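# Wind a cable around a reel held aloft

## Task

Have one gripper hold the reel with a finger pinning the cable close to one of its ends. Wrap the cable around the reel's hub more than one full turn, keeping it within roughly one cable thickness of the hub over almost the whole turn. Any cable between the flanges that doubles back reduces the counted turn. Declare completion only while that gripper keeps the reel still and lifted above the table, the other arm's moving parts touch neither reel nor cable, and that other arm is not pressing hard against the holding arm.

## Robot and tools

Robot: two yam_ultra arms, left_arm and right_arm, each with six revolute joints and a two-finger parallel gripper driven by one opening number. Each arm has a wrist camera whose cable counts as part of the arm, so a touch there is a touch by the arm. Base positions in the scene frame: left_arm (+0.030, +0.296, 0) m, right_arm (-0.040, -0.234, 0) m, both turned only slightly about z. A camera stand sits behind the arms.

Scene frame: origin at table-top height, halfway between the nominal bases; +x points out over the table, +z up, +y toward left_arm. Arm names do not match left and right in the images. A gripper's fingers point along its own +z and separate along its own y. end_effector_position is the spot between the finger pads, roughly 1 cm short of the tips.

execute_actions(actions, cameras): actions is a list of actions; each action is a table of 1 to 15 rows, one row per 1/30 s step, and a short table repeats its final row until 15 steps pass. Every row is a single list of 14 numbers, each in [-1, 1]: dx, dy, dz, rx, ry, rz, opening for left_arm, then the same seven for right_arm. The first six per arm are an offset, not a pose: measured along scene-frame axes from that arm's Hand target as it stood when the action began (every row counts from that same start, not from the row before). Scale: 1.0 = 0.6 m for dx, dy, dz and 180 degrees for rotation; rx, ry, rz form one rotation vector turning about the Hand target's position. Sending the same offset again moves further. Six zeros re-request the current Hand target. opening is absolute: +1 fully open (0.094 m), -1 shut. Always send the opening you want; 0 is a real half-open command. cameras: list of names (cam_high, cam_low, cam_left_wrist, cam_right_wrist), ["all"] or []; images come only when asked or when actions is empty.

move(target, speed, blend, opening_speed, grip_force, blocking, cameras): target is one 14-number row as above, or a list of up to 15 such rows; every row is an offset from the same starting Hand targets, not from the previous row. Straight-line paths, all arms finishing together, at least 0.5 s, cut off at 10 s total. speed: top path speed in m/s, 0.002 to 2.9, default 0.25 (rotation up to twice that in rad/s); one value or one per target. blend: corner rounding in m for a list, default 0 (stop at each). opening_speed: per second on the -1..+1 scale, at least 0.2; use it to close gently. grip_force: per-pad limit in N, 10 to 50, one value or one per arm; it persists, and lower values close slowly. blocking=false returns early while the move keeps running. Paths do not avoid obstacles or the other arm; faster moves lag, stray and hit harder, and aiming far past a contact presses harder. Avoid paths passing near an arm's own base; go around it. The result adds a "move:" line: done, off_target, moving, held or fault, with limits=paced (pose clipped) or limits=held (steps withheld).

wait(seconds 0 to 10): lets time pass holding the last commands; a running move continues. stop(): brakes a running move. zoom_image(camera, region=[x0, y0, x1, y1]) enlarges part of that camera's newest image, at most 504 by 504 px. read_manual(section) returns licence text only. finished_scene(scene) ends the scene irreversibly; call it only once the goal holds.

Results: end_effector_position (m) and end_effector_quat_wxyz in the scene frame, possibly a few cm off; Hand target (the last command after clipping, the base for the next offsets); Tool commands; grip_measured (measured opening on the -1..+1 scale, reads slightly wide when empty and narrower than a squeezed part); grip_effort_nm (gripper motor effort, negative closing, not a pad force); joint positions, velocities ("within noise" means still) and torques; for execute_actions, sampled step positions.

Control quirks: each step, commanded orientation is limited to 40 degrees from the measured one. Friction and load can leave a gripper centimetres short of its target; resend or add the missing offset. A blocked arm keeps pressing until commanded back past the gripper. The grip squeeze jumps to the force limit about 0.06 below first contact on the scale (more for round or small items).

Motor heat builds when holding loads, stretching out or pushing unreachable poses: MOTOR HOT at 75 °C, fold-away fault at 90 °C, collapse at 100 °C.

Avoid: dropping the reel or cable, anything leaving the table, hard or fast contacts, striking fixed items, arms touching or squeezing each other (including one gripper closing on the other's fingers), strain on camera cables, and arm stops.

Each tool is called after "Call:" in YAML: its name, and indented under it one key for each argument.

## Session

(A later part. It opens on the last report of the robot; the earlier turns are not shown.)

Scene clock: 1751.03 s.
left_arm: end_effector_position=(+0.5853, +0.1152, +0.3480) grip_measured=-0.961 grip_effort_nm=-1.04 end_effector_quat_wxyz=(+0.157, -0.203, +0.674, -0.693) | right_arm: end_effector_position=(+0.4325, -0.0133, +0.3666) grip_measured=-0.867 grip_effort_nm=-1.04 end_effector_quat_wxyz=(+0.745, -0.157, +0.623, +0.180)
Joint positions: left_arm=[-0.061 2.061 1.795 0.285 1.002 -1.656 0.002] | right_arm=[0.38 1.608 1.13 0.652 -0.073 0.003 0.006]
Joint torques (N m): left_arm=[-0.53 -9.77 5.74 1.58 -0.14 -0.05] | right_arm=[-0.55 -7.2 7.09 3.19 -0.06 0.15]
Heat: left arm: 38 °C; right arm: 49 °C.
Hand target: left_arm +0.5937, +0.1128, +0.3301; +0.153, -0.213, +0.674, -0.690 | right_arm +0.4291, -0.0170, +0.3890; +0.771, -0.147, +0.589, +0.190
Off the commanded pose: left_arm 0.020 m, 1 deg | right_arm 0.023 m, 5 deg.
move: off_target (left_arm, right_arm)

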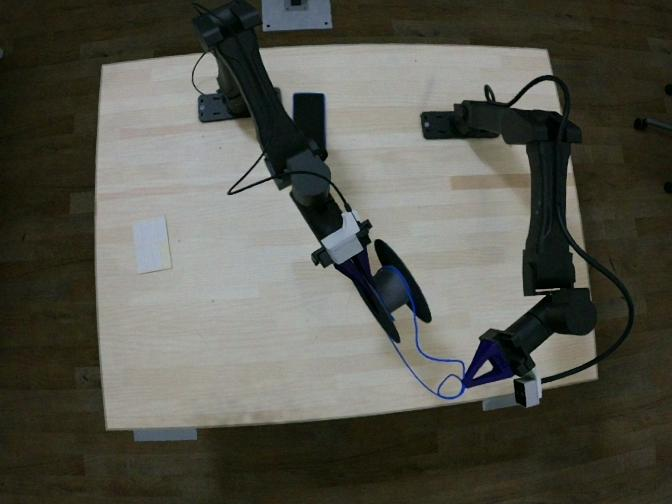

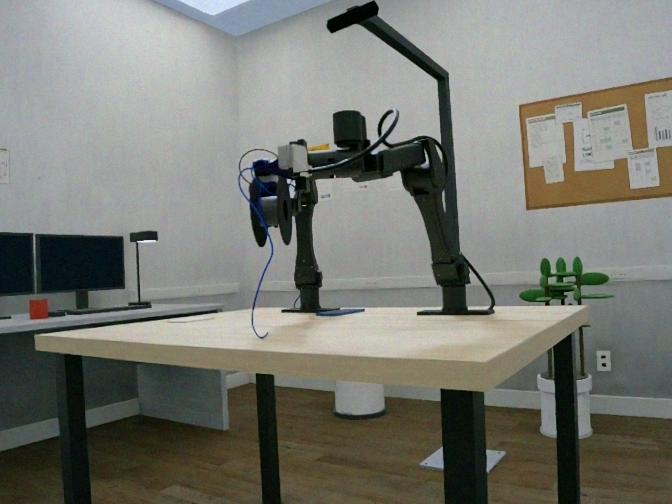

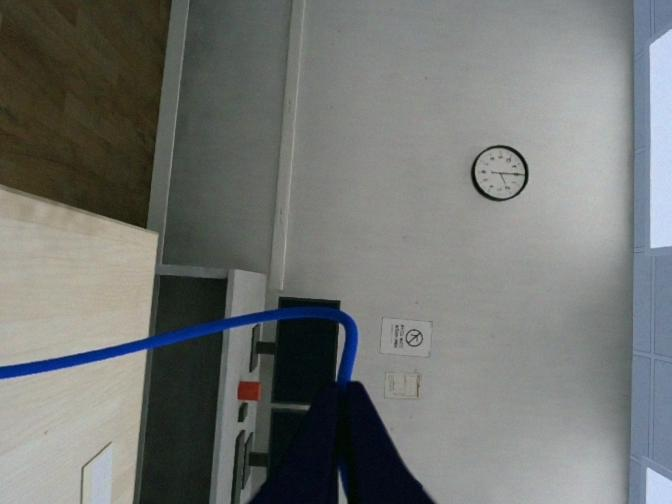

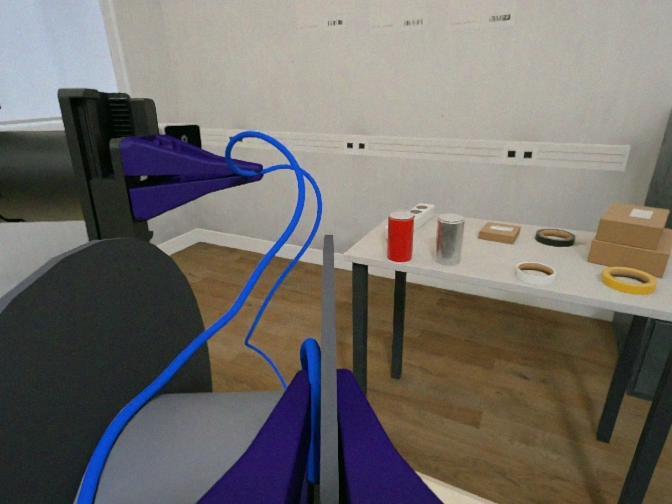

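Call:
move:
  target:
    - [-0.0665,-0.0347,0.1332,0.1528,-0.2646,0,-1.0,0,0,-0.1167,0,0,0,-1.0]
  speed: 0.1
  cameras: ["all"]

Call:
zoom_image:
  camera: "cam_low"
  region: [200, 130, 400, 330]

Call:
zoom_image:
  camera: "cam_high"
  region: [300, 200, 480, 360]

Call:
zoom_image:
  camera: "cam_right_wrist"
  region: [40, 180, 460, 504]

Scene clock: 1774.10 s.
left_arm: end_effector_position=(+0.5677, +0.0928, +0.3657) grip_measured=-0.961 grip_effort_nm=-1.03 end_effector_quat_wxyz=(+0.418, +0.097, +0.717, -0.549) | right_arm: end_effector_position=(+0.4327, -0.0133, +0.2975) grip_measured=-0.867 grip_effort_nm=-1.03 end_effector_quat_wxyz=(+0.745, -0.157, +0.623, +0.180)
Joint positions: left_arm=[-0.114 1.999 1.843 0.073 0.947 -0.719 0.002] | right_arm=[0.38 1.711 0.946 0.941 -0.073 0.004 0.006]
Joint torques (N m): left_arm=[-0.59 -16.4 9.65 1.38 -0.1 0.15] | right_arm=[-0.51 -7.47 6.5 3.18 -0.04 0.16]
Heat: left arm: 37 °C; right arm: 51 °C.
Hand target: left_arm +0.5538, +0.0920, +0.4102; +0.454, +0.123, +0.696, -0.542 | right_arm +0.4290, -0.0170, +0.3188; +0.771, -0.147, +0.590, +0.190
Off the commanded pose: left_arm 0.046 m, 6 deg | right_arm 0.022 m, 5 deg.
move: off_target (left_arm, right_arm)

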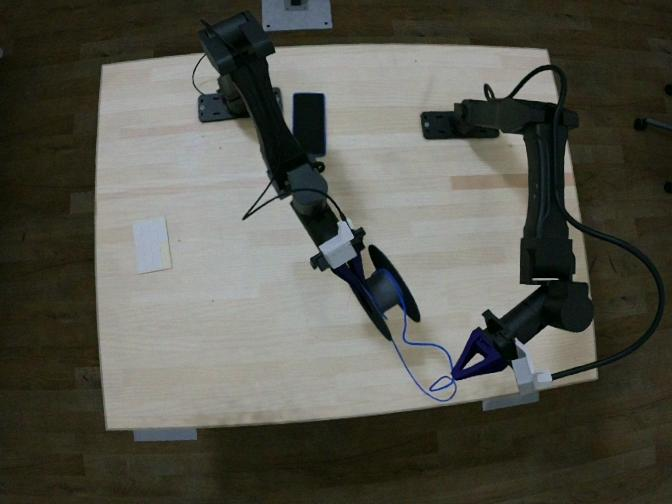

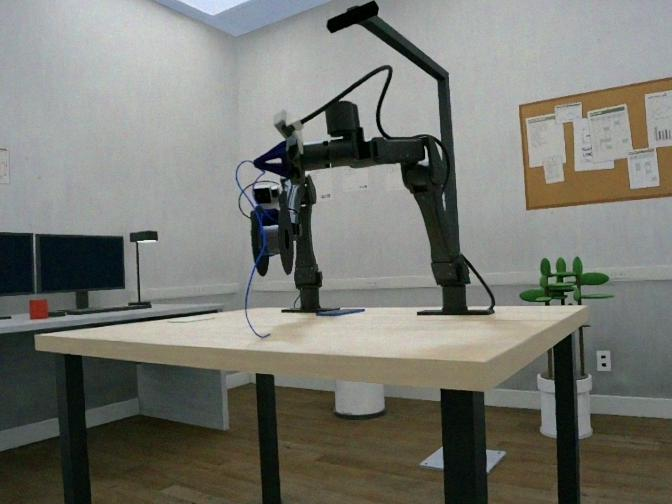

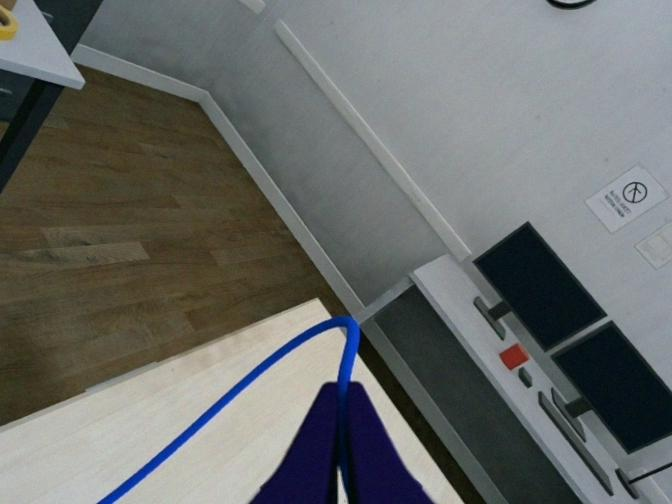

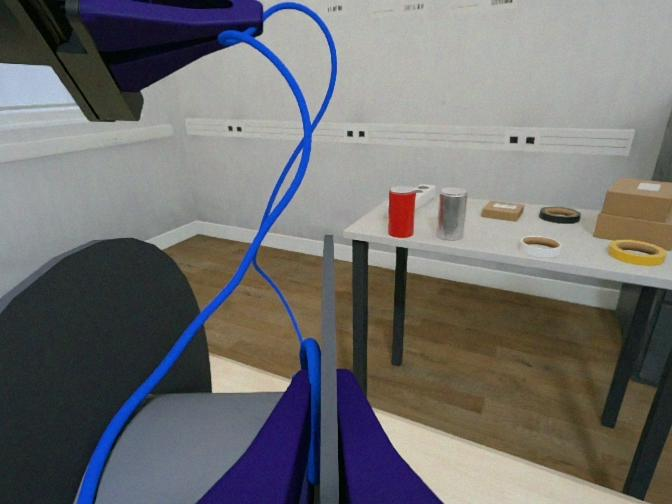

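Scaled by 2.520.

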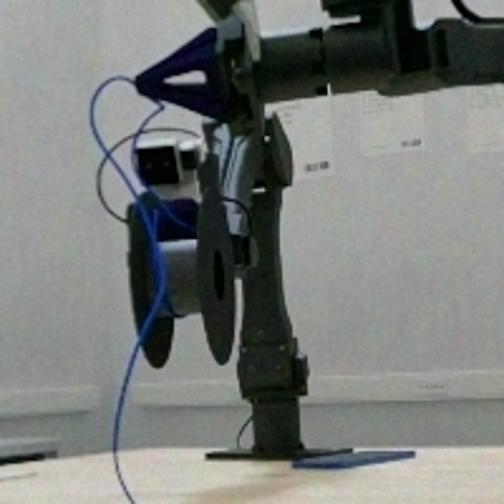

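Scaled by 2.800.

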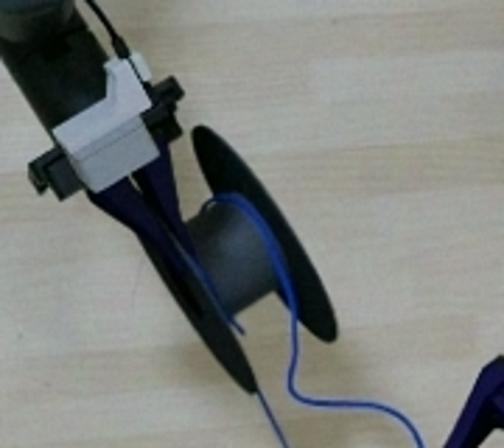

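Scaled by 1.200.

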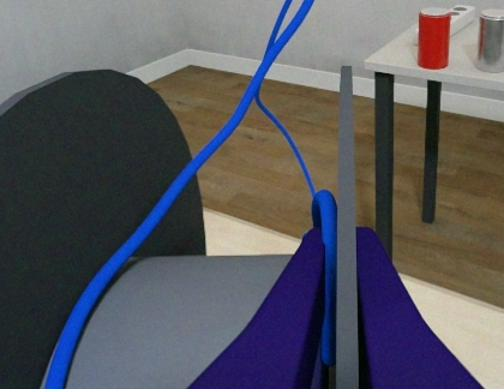

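Call:
move:
  target:
    - [0.02,0.01,0.06,0,0,0,-1.0,-0.0738,-0.0388,-0.05,0,0,0,-1.0]
  speed: 0.06
  cameras: ["cam_right_wrist","cam_high"]

Call:
zoom_image:
  camera: "cam_high"
  region: [300, 180, 480, 340]

Call:
zoom_image:
  camera: "cam_right_wrist"
  region: [40, 180, 460, 504]

Scene clock: 1784.10 s.
left_arm: end_effector_position=(+0.5534, +0.0901, +0.4360) grip_measured=-0.961 grip_effort_nm=-1.03 end_effector_quat_wxyz=(+0.423, +0.119, +0.706, -0.555) | right_arm: end_effector_position=(+0.3916, -0.0362, +0.2763) grip_measured=-0.868 grip_effort_nm=-1.04 end_effector_quat_wxyz=(+0.759, -0.148, +0.606, +0.184)
Joint positions: left_arm=[-0.115 2.021 2.136 -0.161 0.979 -0.715 0.002] | right_arm=[0.368 1.634 0.7 1.158 -0.078 0.016 0.006]
Joint torques (N m): left_arm=[1.09 -9.44 10.02 1.64 -0.26 0.07] | right_arm=[-0.62 -8.1 5.04 2.5 -0.11 0.07]
Heat: left arm: 40 °C; right arm: 51 °C.
Hand target: left_arm +0.5659, +0.0981, +0.4460; +0.454, +0.122, +0.697, -0.542 | right_arm +0.3848, -0.0403, +0.2887; +0.771, -0.147, +0.590, +0.190
Off the commanded pose: left_arm 0.018 m, 4 deg | right_arm 0.015 m, 2 deg.
move: off_target (left_arm, right_arm)
Images, in order (width x height): cam_high 672x504, cam_right_wrist 672x504.

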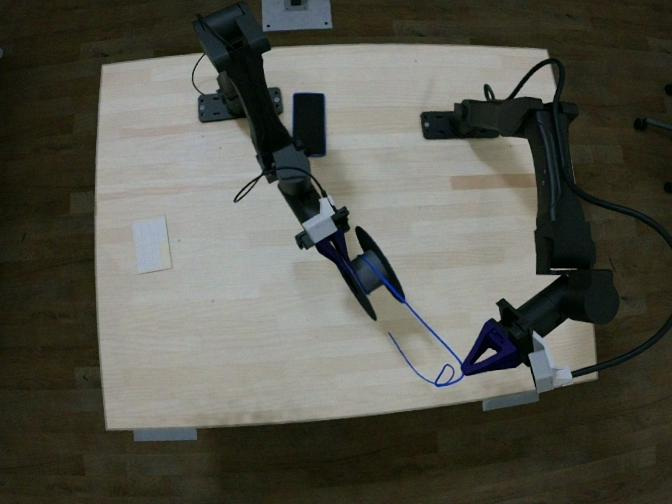

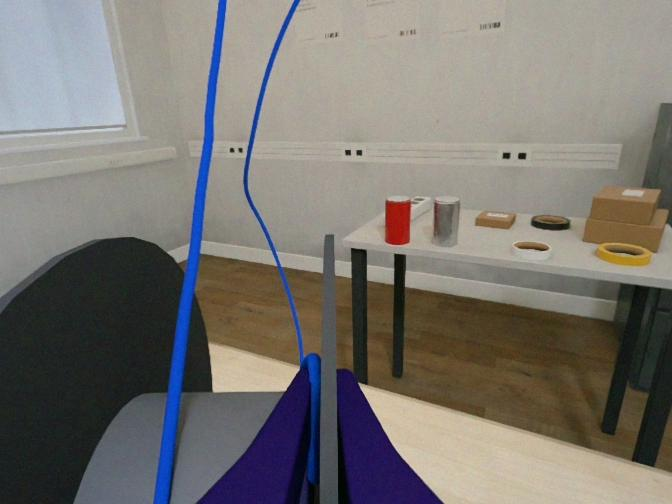

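Scaled by 2.800.

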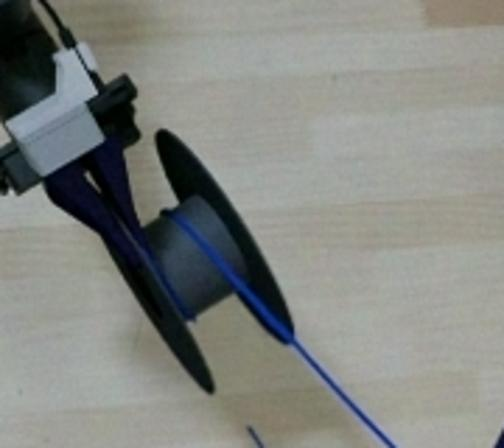

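Scaled by 1.200.

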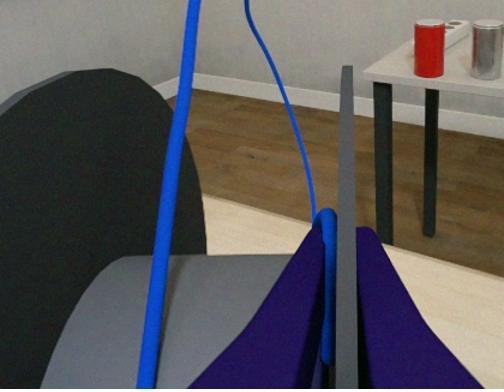

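Call:
move:
  target:
    - [0.016,0.008,0.018,0,0,0,-1.0,0,0,0,0,0,0,-1.0]
  speed: 0.05
  cameras: ["cam_right_wrist","cam_high","cam_low"]

Call:
zoom_image:
  camera: "cam_high"
  region: [330, 220, 430, 330]

Call:
zoom_image:
  camera: "cam_low"
  region: [200, 130, 350, 300]

Scene clock: 1798.40 s.
left_arm: end_effector_position=(+0.5570, +0.0869, +0.4427) grip_measured=-0.962 grip_effort_nm=-1.03 end_effector_quat_wxyz=(+0.407, +0.123, +0.709, -0.562) | right_arm: end_effector_position=(+0.3902, -0.0368, +0.2827) grip_measured=-0.868 grip_effort_nm=-1.04 end_effector_quat_wxyz=(+0.767, -0.146, +0.596, +0.187)
Joint positions: left_arm=[-0.115 2.092 2.287 -0.264 1.008 -0.714 0.002] | right_arm=[0.368 1.634 0.7 1.184 -0.078 0.019 0.006]
Joint torques (N m): left_arm=[2.29 -9.83 10.13 1.79 -0.39 0.11] | right_arm=[-0.69 -8.09 5 2.2 -0.1 0.07]
Heat: left arm: 39 °C; right arm: 50 °C.
Hand target: left_arm +0.5755, +0.1028, +0.4567; +0.454, +0.123, +0.697, -0.542 | right_arm +0.3848, -0.0403, +0.2888; +0.771, -0.147, +0.590, +0.190
Off the commanded pose: left_arm 0.028 m, 6 deg | right_arm 0.009 m, 1 deg.
move: off_target (left_arm)
Images, in order (width x height): cam_high 672x504, cam_low 672x504, cam_right_wrist 672x504.

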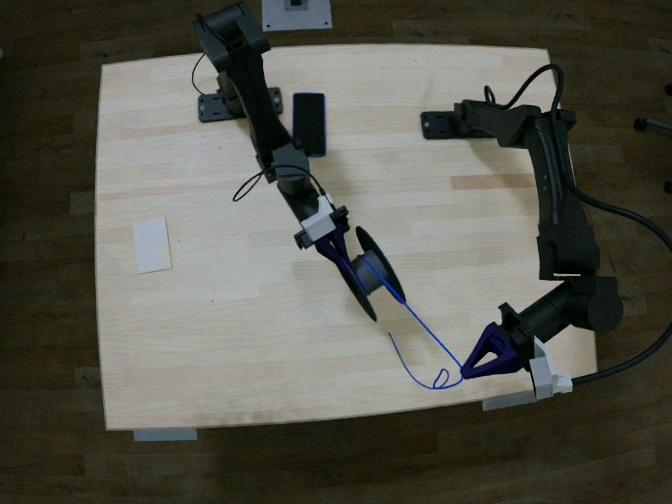

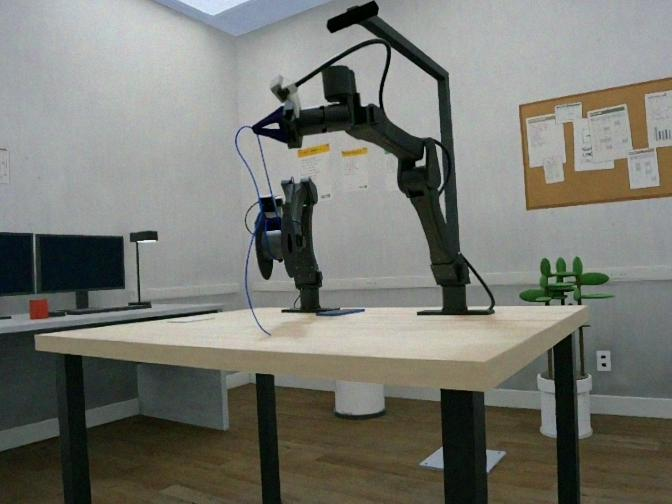

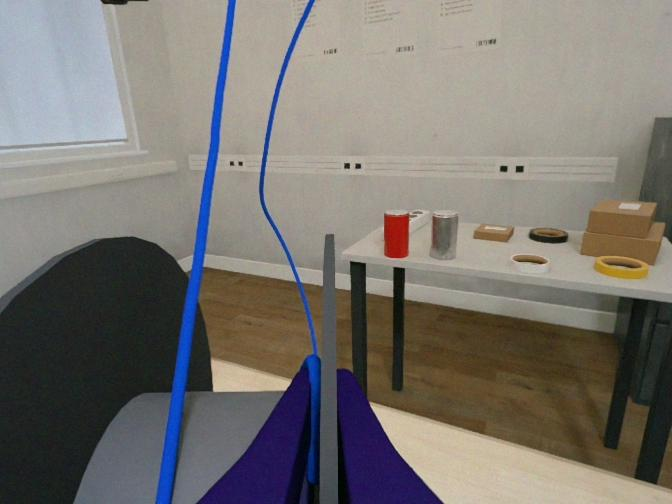

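Scaled by 4.582.

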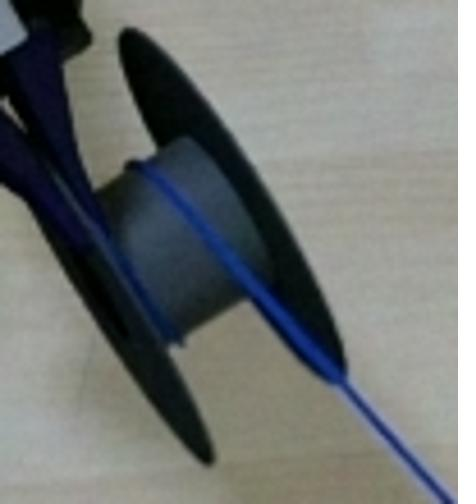

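Scaled by 2.965.

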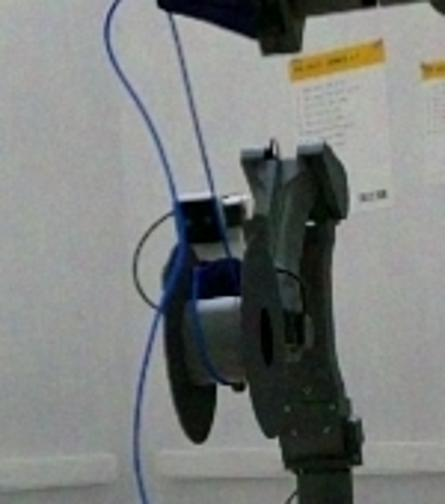

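Call:
move:
  target:
    - [0.055,0.0257,-0.1195,-0.0694,0.1203,0,-1.0,0,0,0.025,0,0,0,-1.0]
    - [0.0783,0.0377,-0.242,-0.125,0.2165,0,-1.0,0,0,0.05,0,0,0,-1.0]
    - [0.0325,0.0138,-0.4078,-0.1806,0.3127,0,-1.0,0,0,0.0833,0,0,0,-1.0]
  speed: 0.12
  blend: [0.03,0.03,0]
  cameras: ["all"]

Call:
zoom_image:
  camera: "cam_high"
  region: [330, 220, 430, 330]

Call:
zoom_image:
  camera: "cam_low"
  region: [200, 130, 350, 300]

Scene clock: 1835.10 s.
left_arm: end_effector_position=(+0.5914, +0.1134, +0.2301) grip_measured=-0.962 grip_effort_nm=-1.03 end_effector_quat_wxyz=(+0.096, -0.261, +0.653, -0.704) | right_arm: end_effector_position=(+0.3864, -0.0371, +0.2831) grip_measured=-0.868 grip_effort_nm=-1.04 end_effector_quat_wxyz=(+0.726, -0.156, +0.645, +0.182)
Joint positions: left_arm=[-0.064 2.193 1.519 0.692 0.999 -1.831 0.002] | right_arm=[0.368 1.512 0.734 0.897 -0.085 0.019 0.006]
Joint torques (N m): left_arm=[-0.55 -10.35 5.34 1.58 -0.15 -0.01] | right_arm=[-0.68 -8.66 10.82 2.87 -0.06 0.03]
Heat: left arm: 40 °C; right arm: 48 °C.
Hand target: left_arm +0.5950, +0.1111, +0.2123; +0.092, -0.271, +0.653, -0.701 | right_arm +0.3848, -0.0403, +0.3387; +0.771, -0.147, +0.590, +0.190
Off the commanded pose: left_arm 0.019 m, 1 deg | right_arm 0.056 m, 8 deg.
move: off_target (left_arm, right_arm)

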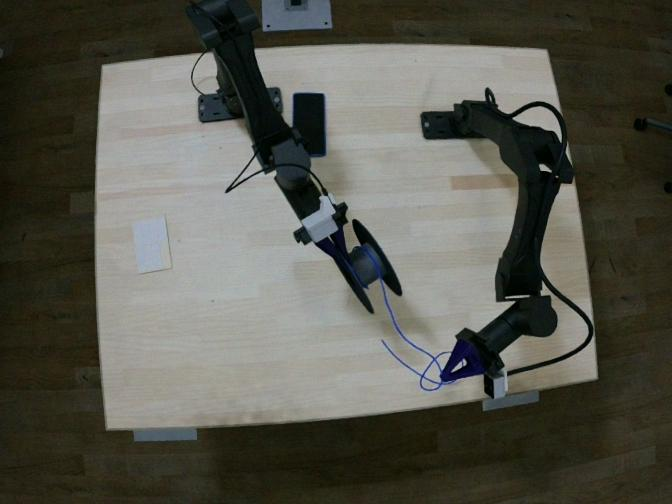

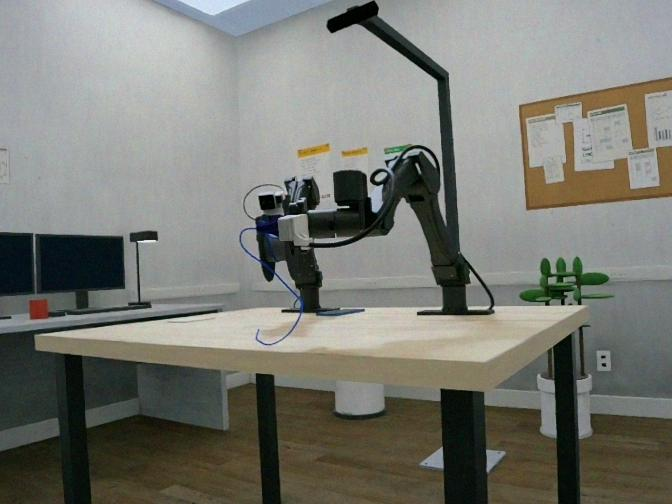

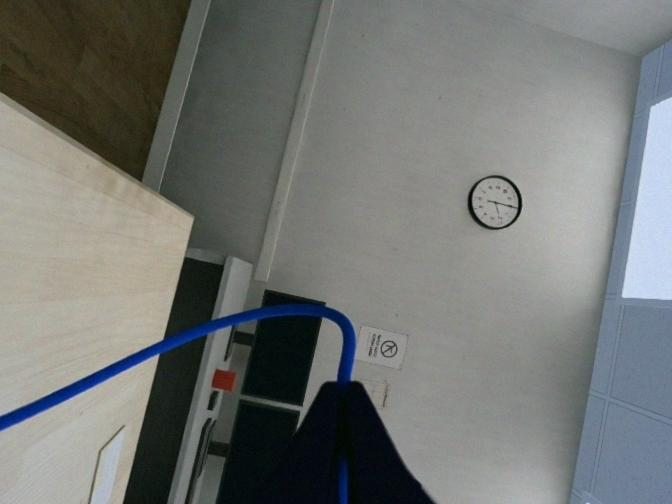

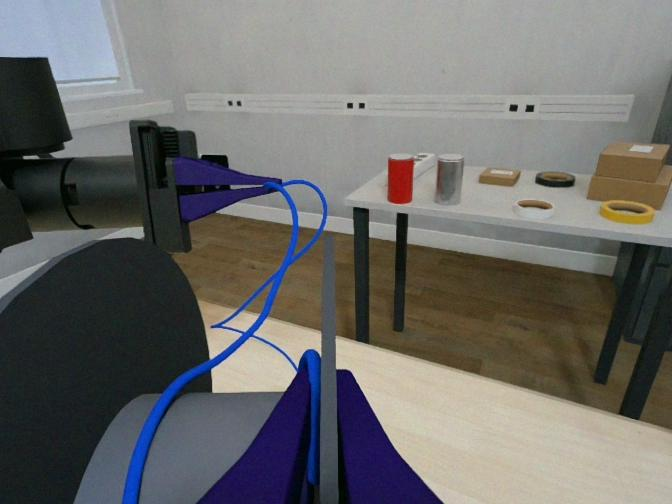

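Scaled by 4.582.

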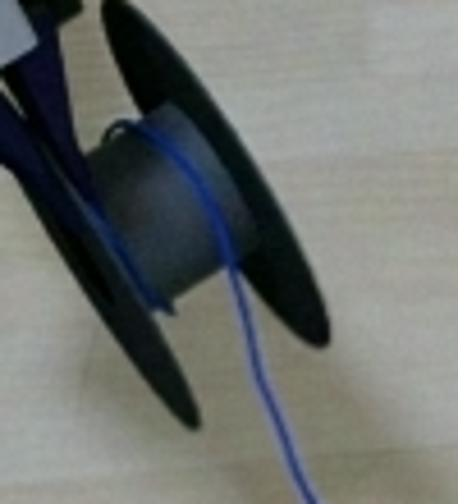

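Scaled by 2.965.

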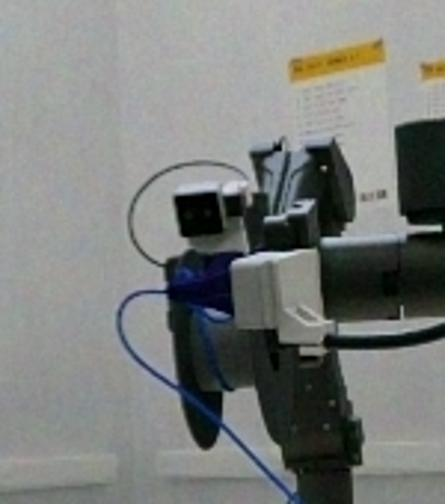

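Call:
move:
  target:
    - [0.042,0.022,-0.006,0,0,0,-1.0,0,0,0,0,0,0,-1.0]
  speed: 0.06
  cameras: ["cam_high","cam_right_wrist"]

Call:
zoom_image:
  camera: "cam_high"
  region: [330, 220, 430, 330]

Scene clock: 1847.13 s.
left_arm: end_effector_position=(+0.6125, +0.1218, +0.2181) grip_measured=-0.962 grip_effort_nm=-1.03 end_effector_quat_wxyz=(+0.096, -0.267, +0.652, -0.703) | right_arm: end_effector_position=(+0.3864, -0.0371, +0.2831) grip_measured=-0.868 grip_effort_nm=-1.04 end_effector_quat_wxyz=(+0.726, -0.156, +0.645, +0.182)
Joint positions: left_arm=[-0.047 2.28 1.62 0.673 1.009 -1.834 0.002] | right_arm=[0.368 1.512 0.734 0.897 -0.085 0.019 0.006]
Joint torques (N m): left_arm=[0.46 -10.54 9.02 1.35 0.03 -0.03] | right_arm=[-0.8 -8.62 10.81 2.88 -0.04 0.05]
Heat: left arm: 38 °C; right arm: 48 °C.
Hand target: left_arm +0.6201, +0.1242, +0.2085; +0.092, -0.271, +0.653, -0.701 | right_arm +0.3848, -0.0403, +0.3387; +0.771, -0.147, +0.590, +0.190
Off the commanded pose: left_arm 0.012 m, 1 deg | right_arm 0.056 m, 8 deg.
move: off_target (left_arm, right_arm)
Images, in order (width x height): cam_high 672x504, cam_right_wrist 672x504.

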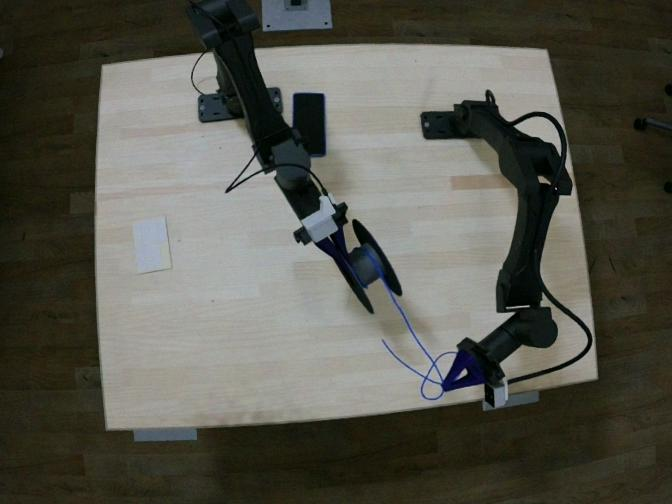

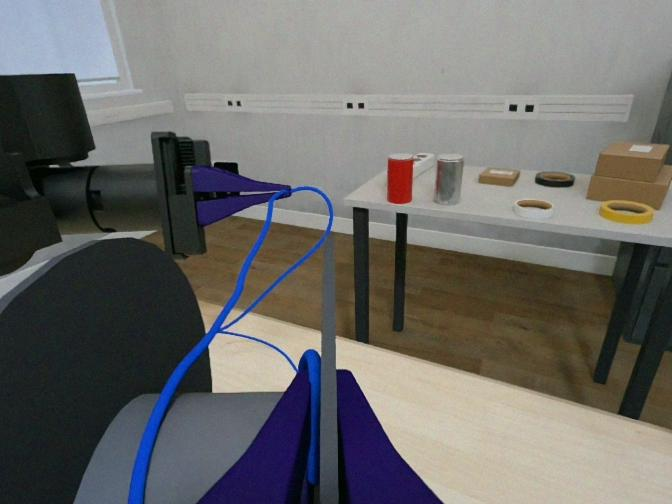

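Scaled by 4.582.

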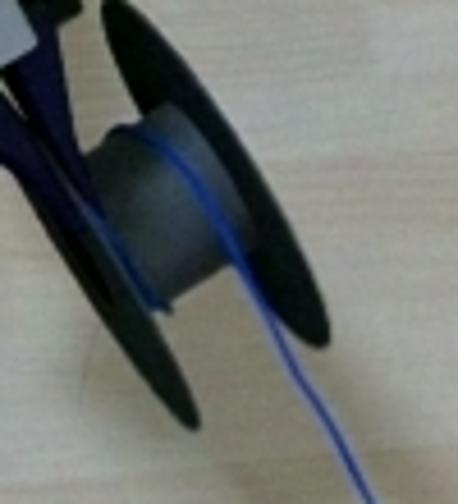

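Call:
move:
  target:
    - [0.028,0.015,-0.012,0,0,0,-1.0,0,0,0,0,0,0,-1.0]
  speed: 0.06
  cameras: ["cam_high","cam_right_wrist"]

Call:
zoom_image:
  camera: "cam_high"
  region: [330, 220, 430, 330]

Scene clock: 1854.43 s.
left_arm: end_effector_position=(+0.6189, +0.1190, +0.2126) grip_measured=-0.962 grip_effort_nm=-1.03 end_effector_quat_wxyz=(+0.078, -0.247, +0.660, -0.706) | right_arm: end_effector_position=(+0.3864, -0.0371, +0.2829) grip_measured=-0.868 grip_effort_nm=-1.04 end_effector_quat_wxyz=(+0.725, -0.156, +0.645, +0.182)
Joint positions: left_arm=[-0.042 2.345 1.709 0.652 1.07 -1.834 0.002] | right_arm=[0.368 1.512 0.734 0.897 -0.085 0.019 0.006]
Joint torques (N m): left_arm=[1.78 -10.76 9.29 1.3 -0.36 -0.02] | right_arm=[-0.69 -8.66 10.81 2.89 -0.05 0.03]
Heat: left arm: 38 °C; right arm: 48 °C.
Hand target: left_arm +0.6370, +0.1332, +0.2013; +0.092, -0.271, +0.653, -0.701 | right_arm +0.3848, -0.0403, +0.3387; +0.771, -0.147, +0.590, +0.190
Off the commanded pose: left_arm 0.026 m, 3 deg | right_arm 0.056 m, 8 deg.
move: off_target (left_arm, right_arm)
Images, in order (width x height): cam_high 672x504, cam_right_wrist 672x504.

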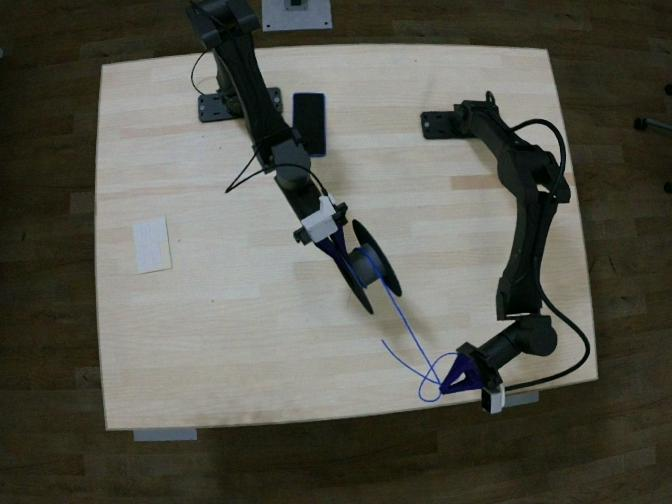

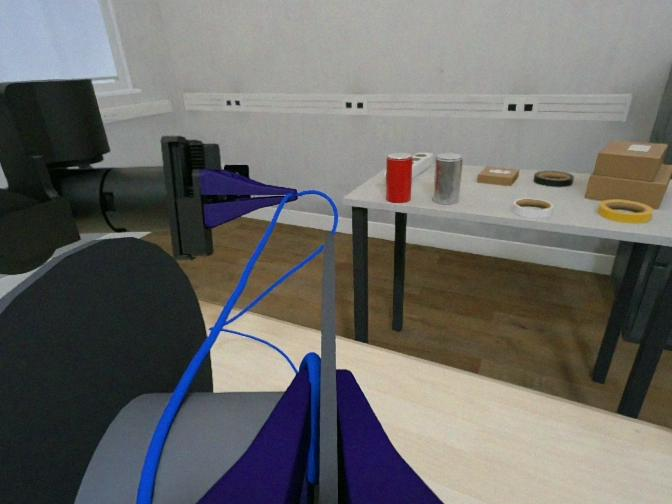

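Scaled by 4.582.

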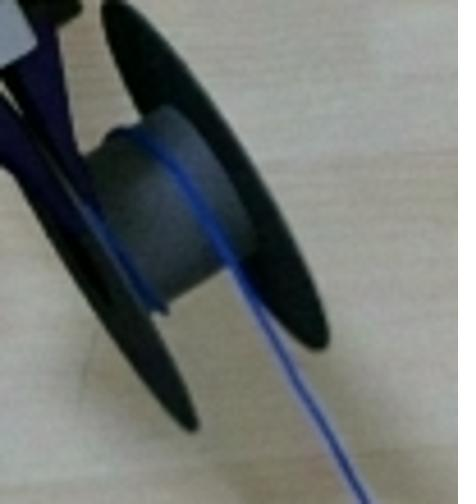

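Call:
move:
  target:
    - [-0.0475,-0.0237,-0.0663,0,0,0,-1.0,0,0,0.0417,0,0,0,-1.0]
    - [-0.1783,-0.0925,-0.1488,0,0,0,-1.0,0,0,0.0917,0,0,0,-1.0]
    - [-0.2865,-0.1493,-0.1605,0,0,0,-1.0,0,0,0.125,0,0,0,-1.0]
  speed: 0.08
  blend: [0.03,0.03,0]
  cameras: ["all"]

Call:
zoom_image:
  camera: "cam_high"
  region: [330, 220, 430, 330]

Call:
zoom_image:
  camera: "cam_low"
  region: [200, 130, 350, 300]

Scene clock: 1878.20 s.
left_arm: end_effector_position=(+0.4634, +0.0433, +0.0711) grip_measured=-0.962 grip_effort_nm=-1.03 end_effector_quat_wxyz=(+0.056, -0.303, +0.668, -0.677) | right_arm: end_effector_position=(+0.3917, -0.0349, +0.3527) grip_measured=-0.868 grip_effort_nm=-1.03 end_effector_quat_wxyz=(+0.723, -0.156, +0.648, +0.182)
Joint positions: left_arm=[-0.28 2.255 0.86 1.286 0.789 -1.836 0.002] | right_arm=[0.368 1.421 0.961 0.572 -0.085 0.019 0.006]
Joint torques (N m): left_arm=[-0.28 -14.76 2.78 2.11 -0.15 0] | right_arm=[-0.68 -8.58 11.84 2.9 -0.06 0.05]
Heat: left arm: 39 °C; right arm: 49 °C.
Hand target: left_arm +0.4651, +0.0437, +0.1052; +0.092, -0.271, +0.653, -0.701 | right_arm +0.3848, -0.0403, +0.4139; +0.771, -0.147, +0.590, +0.190
Off the commanded pose: left_arm 0.034 m, 6 deg | right_arm 0.062 m, 9 deg.
move: off_target (left_arm, right_arm); blend cut to 0.025 m at target 1

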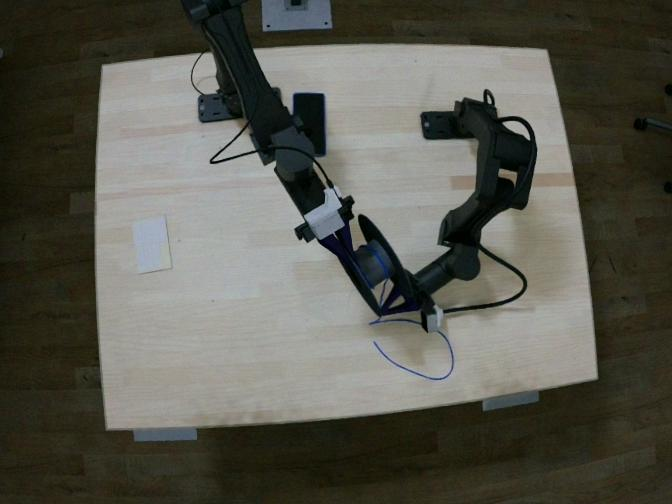

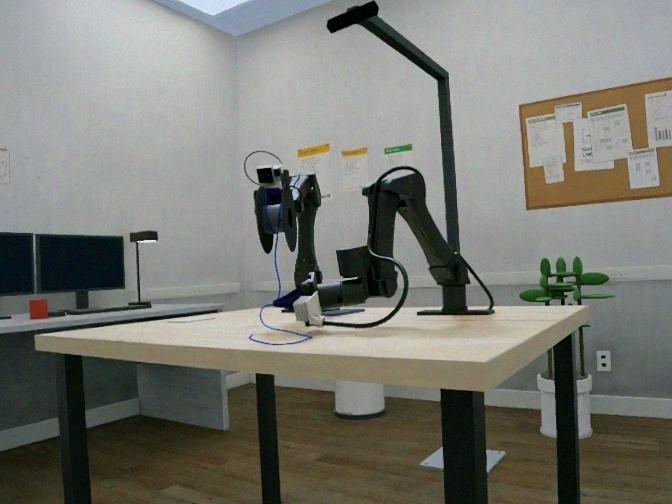

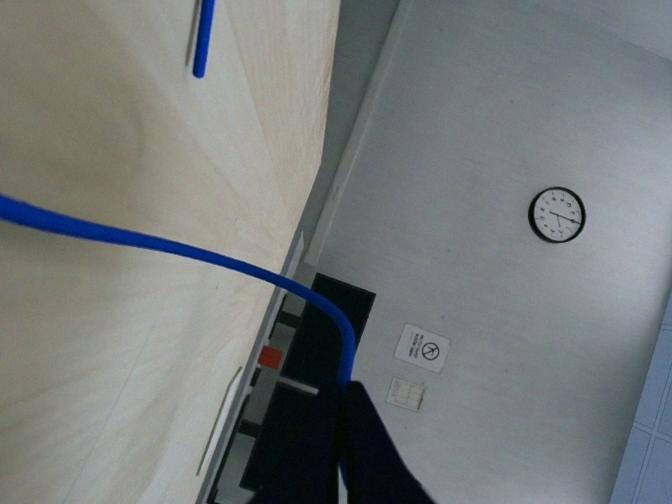

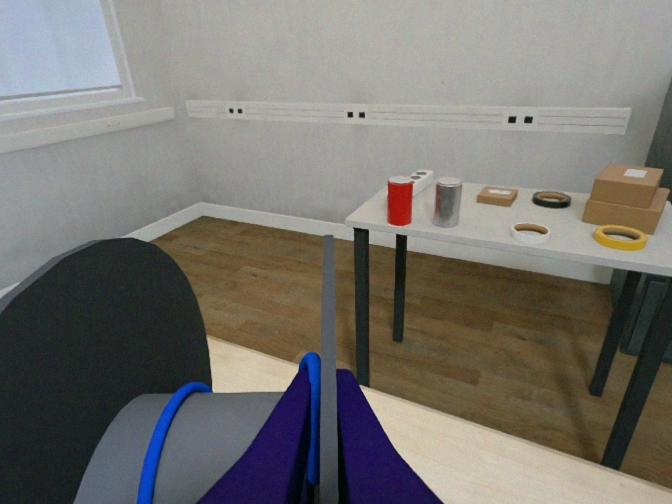

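Scaled by 4.582.

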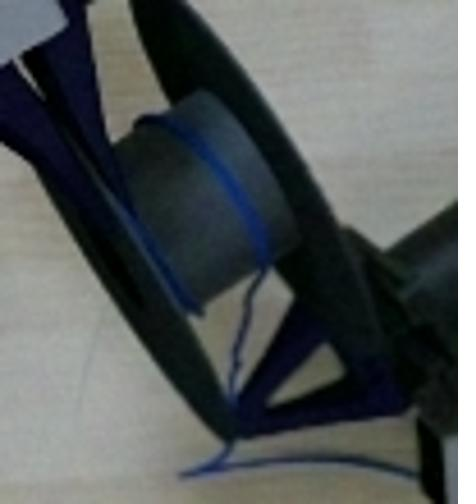

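Scaled by 2.965.

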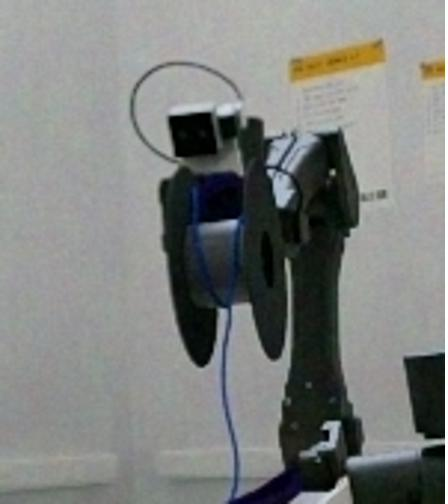

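Call:
move:
  target:
    - [-0.005,-0.003,0.03,0,0,0,-1.0,0,0,0,0,0,0,-1.0]
    - [-0.005,-0.003,0.03,0,0,0,-0.6,0,0,0,0,0,0,-1.0]
  speed: 0.05
  opening_speed: 0.5
  cameras: ["cam_left_wrist","cam_high","cam_right_wrist","cam_low"]

Call:
zoom_image:
  camera: "cam_high"
  region: [330, 220, 430, 330]

Call:
zoom_image:
  camera: "cam_low"
  region: [200, 130, 350, 300]

Scene clock: 1892.07 s.
left_arm: end_effector_position=(+0.4635, +0.0419, +0.1019) grip_measured=-0.602 grip_effort_nm=0.11 end_effector_quat_wxyz=(+0.073, -0.285, +0.661, -0.690) | right_arm: end_effector_position=(+0.3917, -0.0349, +0.3527) grip_measured=-0.868 grip_effort_nm=-1.04 end_effector_quat_wxyz=(+0.723, -0.156, +0.648, +0.182)
Joint positions: left_arm=[-0.285 2.179 0.851 1.277 0.781 -1.837 0.019] | right_arm=[0.368 1.421 0.961 0.572 -0.085 0.019 0.006]
Joint torques (N m): left_arm=[-0.47 -14.15 2.97 1.65 -0.13 0] | right_arm=[-0.72 -8.57 11.82 2.9 -0.05 0.03]
Heat: left arm: 41 °C; right arm: 51 °C.
Hand target: left_arm +0.4620, +0.0418, +0.1231; +0.092, -0.271, +0.653, -0.701 | right_arm +0.3848, -0.0403, +0.4139; +0.771, -0.147, +0.589, +0.190
Off the commanded pose: left_arm 0.021 m, 3 deg | right_arm 0.062 m, 9 deg.
move: off_target (left_arm, right_arm); target 2's new opening was sent with left_arm's hand 0.021 m and 3 deg from that target

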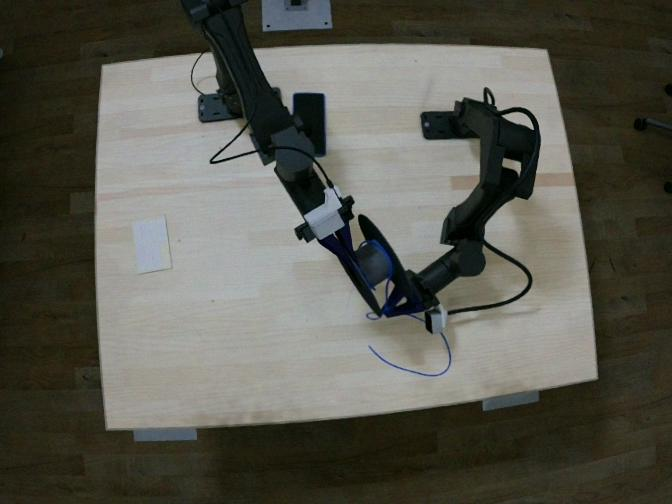

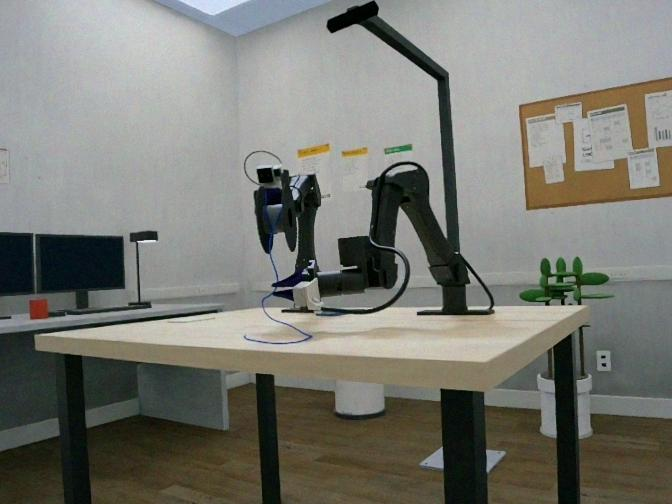

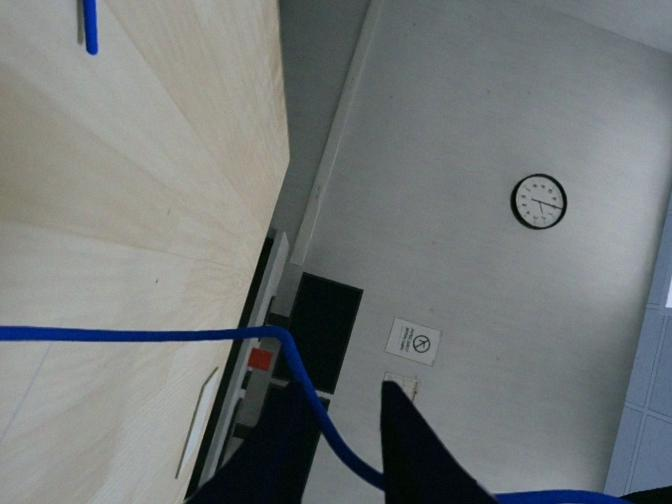

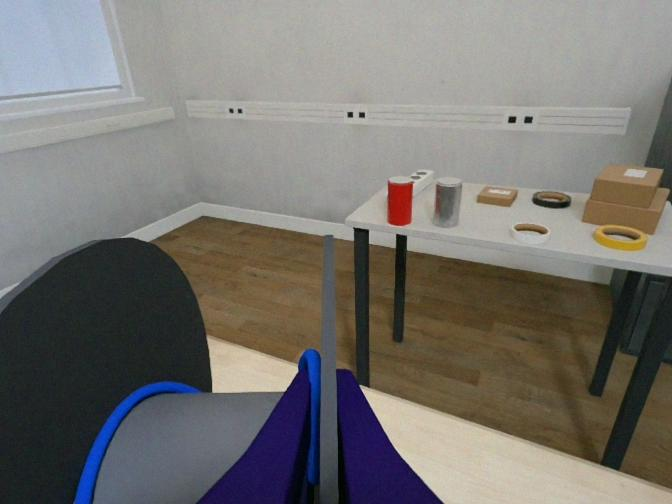

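Scaled by 4.582.

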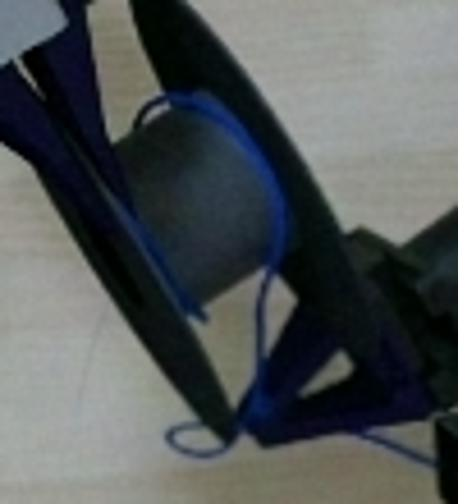

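Scaled by 2.965.

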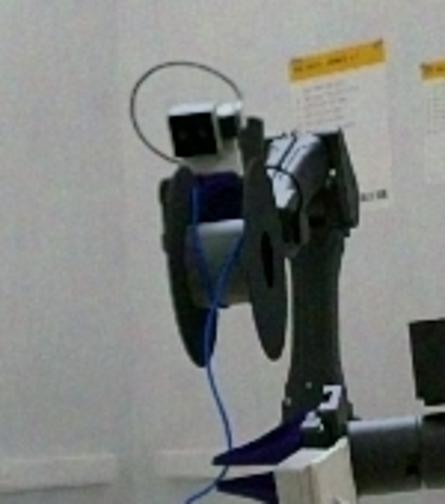

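Call:
move:
  target:
    - [0,0,0,0,0,0,-1.0,0,0,0,0,0,0,-1.0]
    - [0.006,0.003,-0.09,0,0,0,-1.0,0,0,0,0,0,0,-1.0]
  speed: 0.06
  opening_speed: 0.8
  cameras: ["cam_left_wrist","cam_high"]

Call:
zoom_image:
  camera: "cam_high"
  region: [330, 220, 430, 330]

Scene clock: 1905.97 s.
left_arm: end_effector_position=(+0.4607, +0.0427, +0.0672) grip_measured=-0.964 grip_effort_nm=-1.04 end_effector_quat_wxyz=(+0.071, -0.288, +0.662, -0.689) | right_arm: end_effector_position=(+0.3925, -0.0345, +0.3434) grip_measured=-0.868 grip_effort_nm=-1.04 end_effector_quat_wxyz=(+0.711, -0.160, +0.661, +0.178)
Joint positions: left_arm=[-0.285 2.304 0.851 1.395 0.78 -1.837 0.002] | right_arm=[0.368 1.421 0.961 0.535 -0.085 0.013 0.006]
Joint torques (N m): left_arm=[0.24 -7.68 4.89 2.11 -0.06 0.05] | right_arm=[-0.75 -9.06 11.4 3.34 -0.06 0.12]
Heat: left arm: 41 °C; right arm: 53 °C.
Hand target: left_arm +0.4657, +0.0436, +0.0690; +0.092, -0.271, +0.653, -0.701 | right_arm +0.3848, -0.0403, +0.4139; +0.771, -0.147, +0.589, +0.190
Off the commanded pose: left_arm 0.005 m, 3 deg | right_arm 0.071 m, 11 deg.
move: off_target (left_arm, right_arm)
Images, in order (width x height): cam_high 672x504, cam_left_wrist 672x504.

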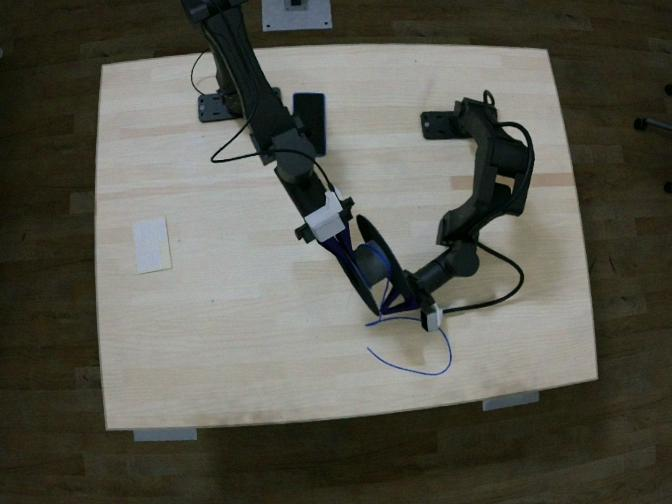

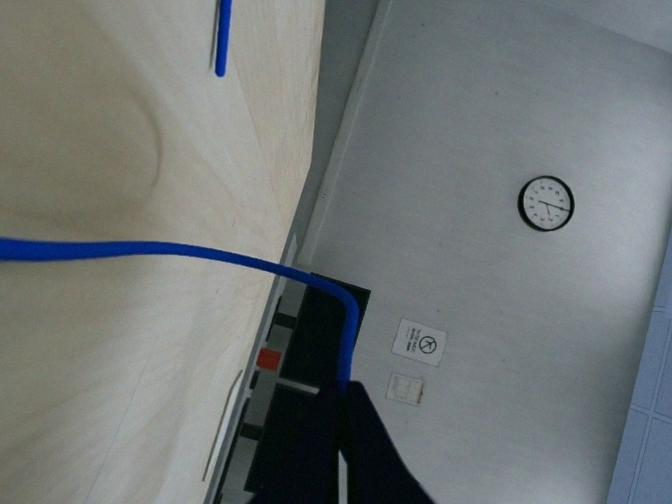

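Scaled by 4.582.

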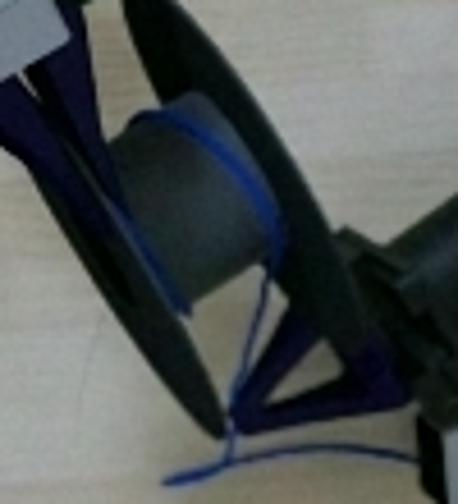

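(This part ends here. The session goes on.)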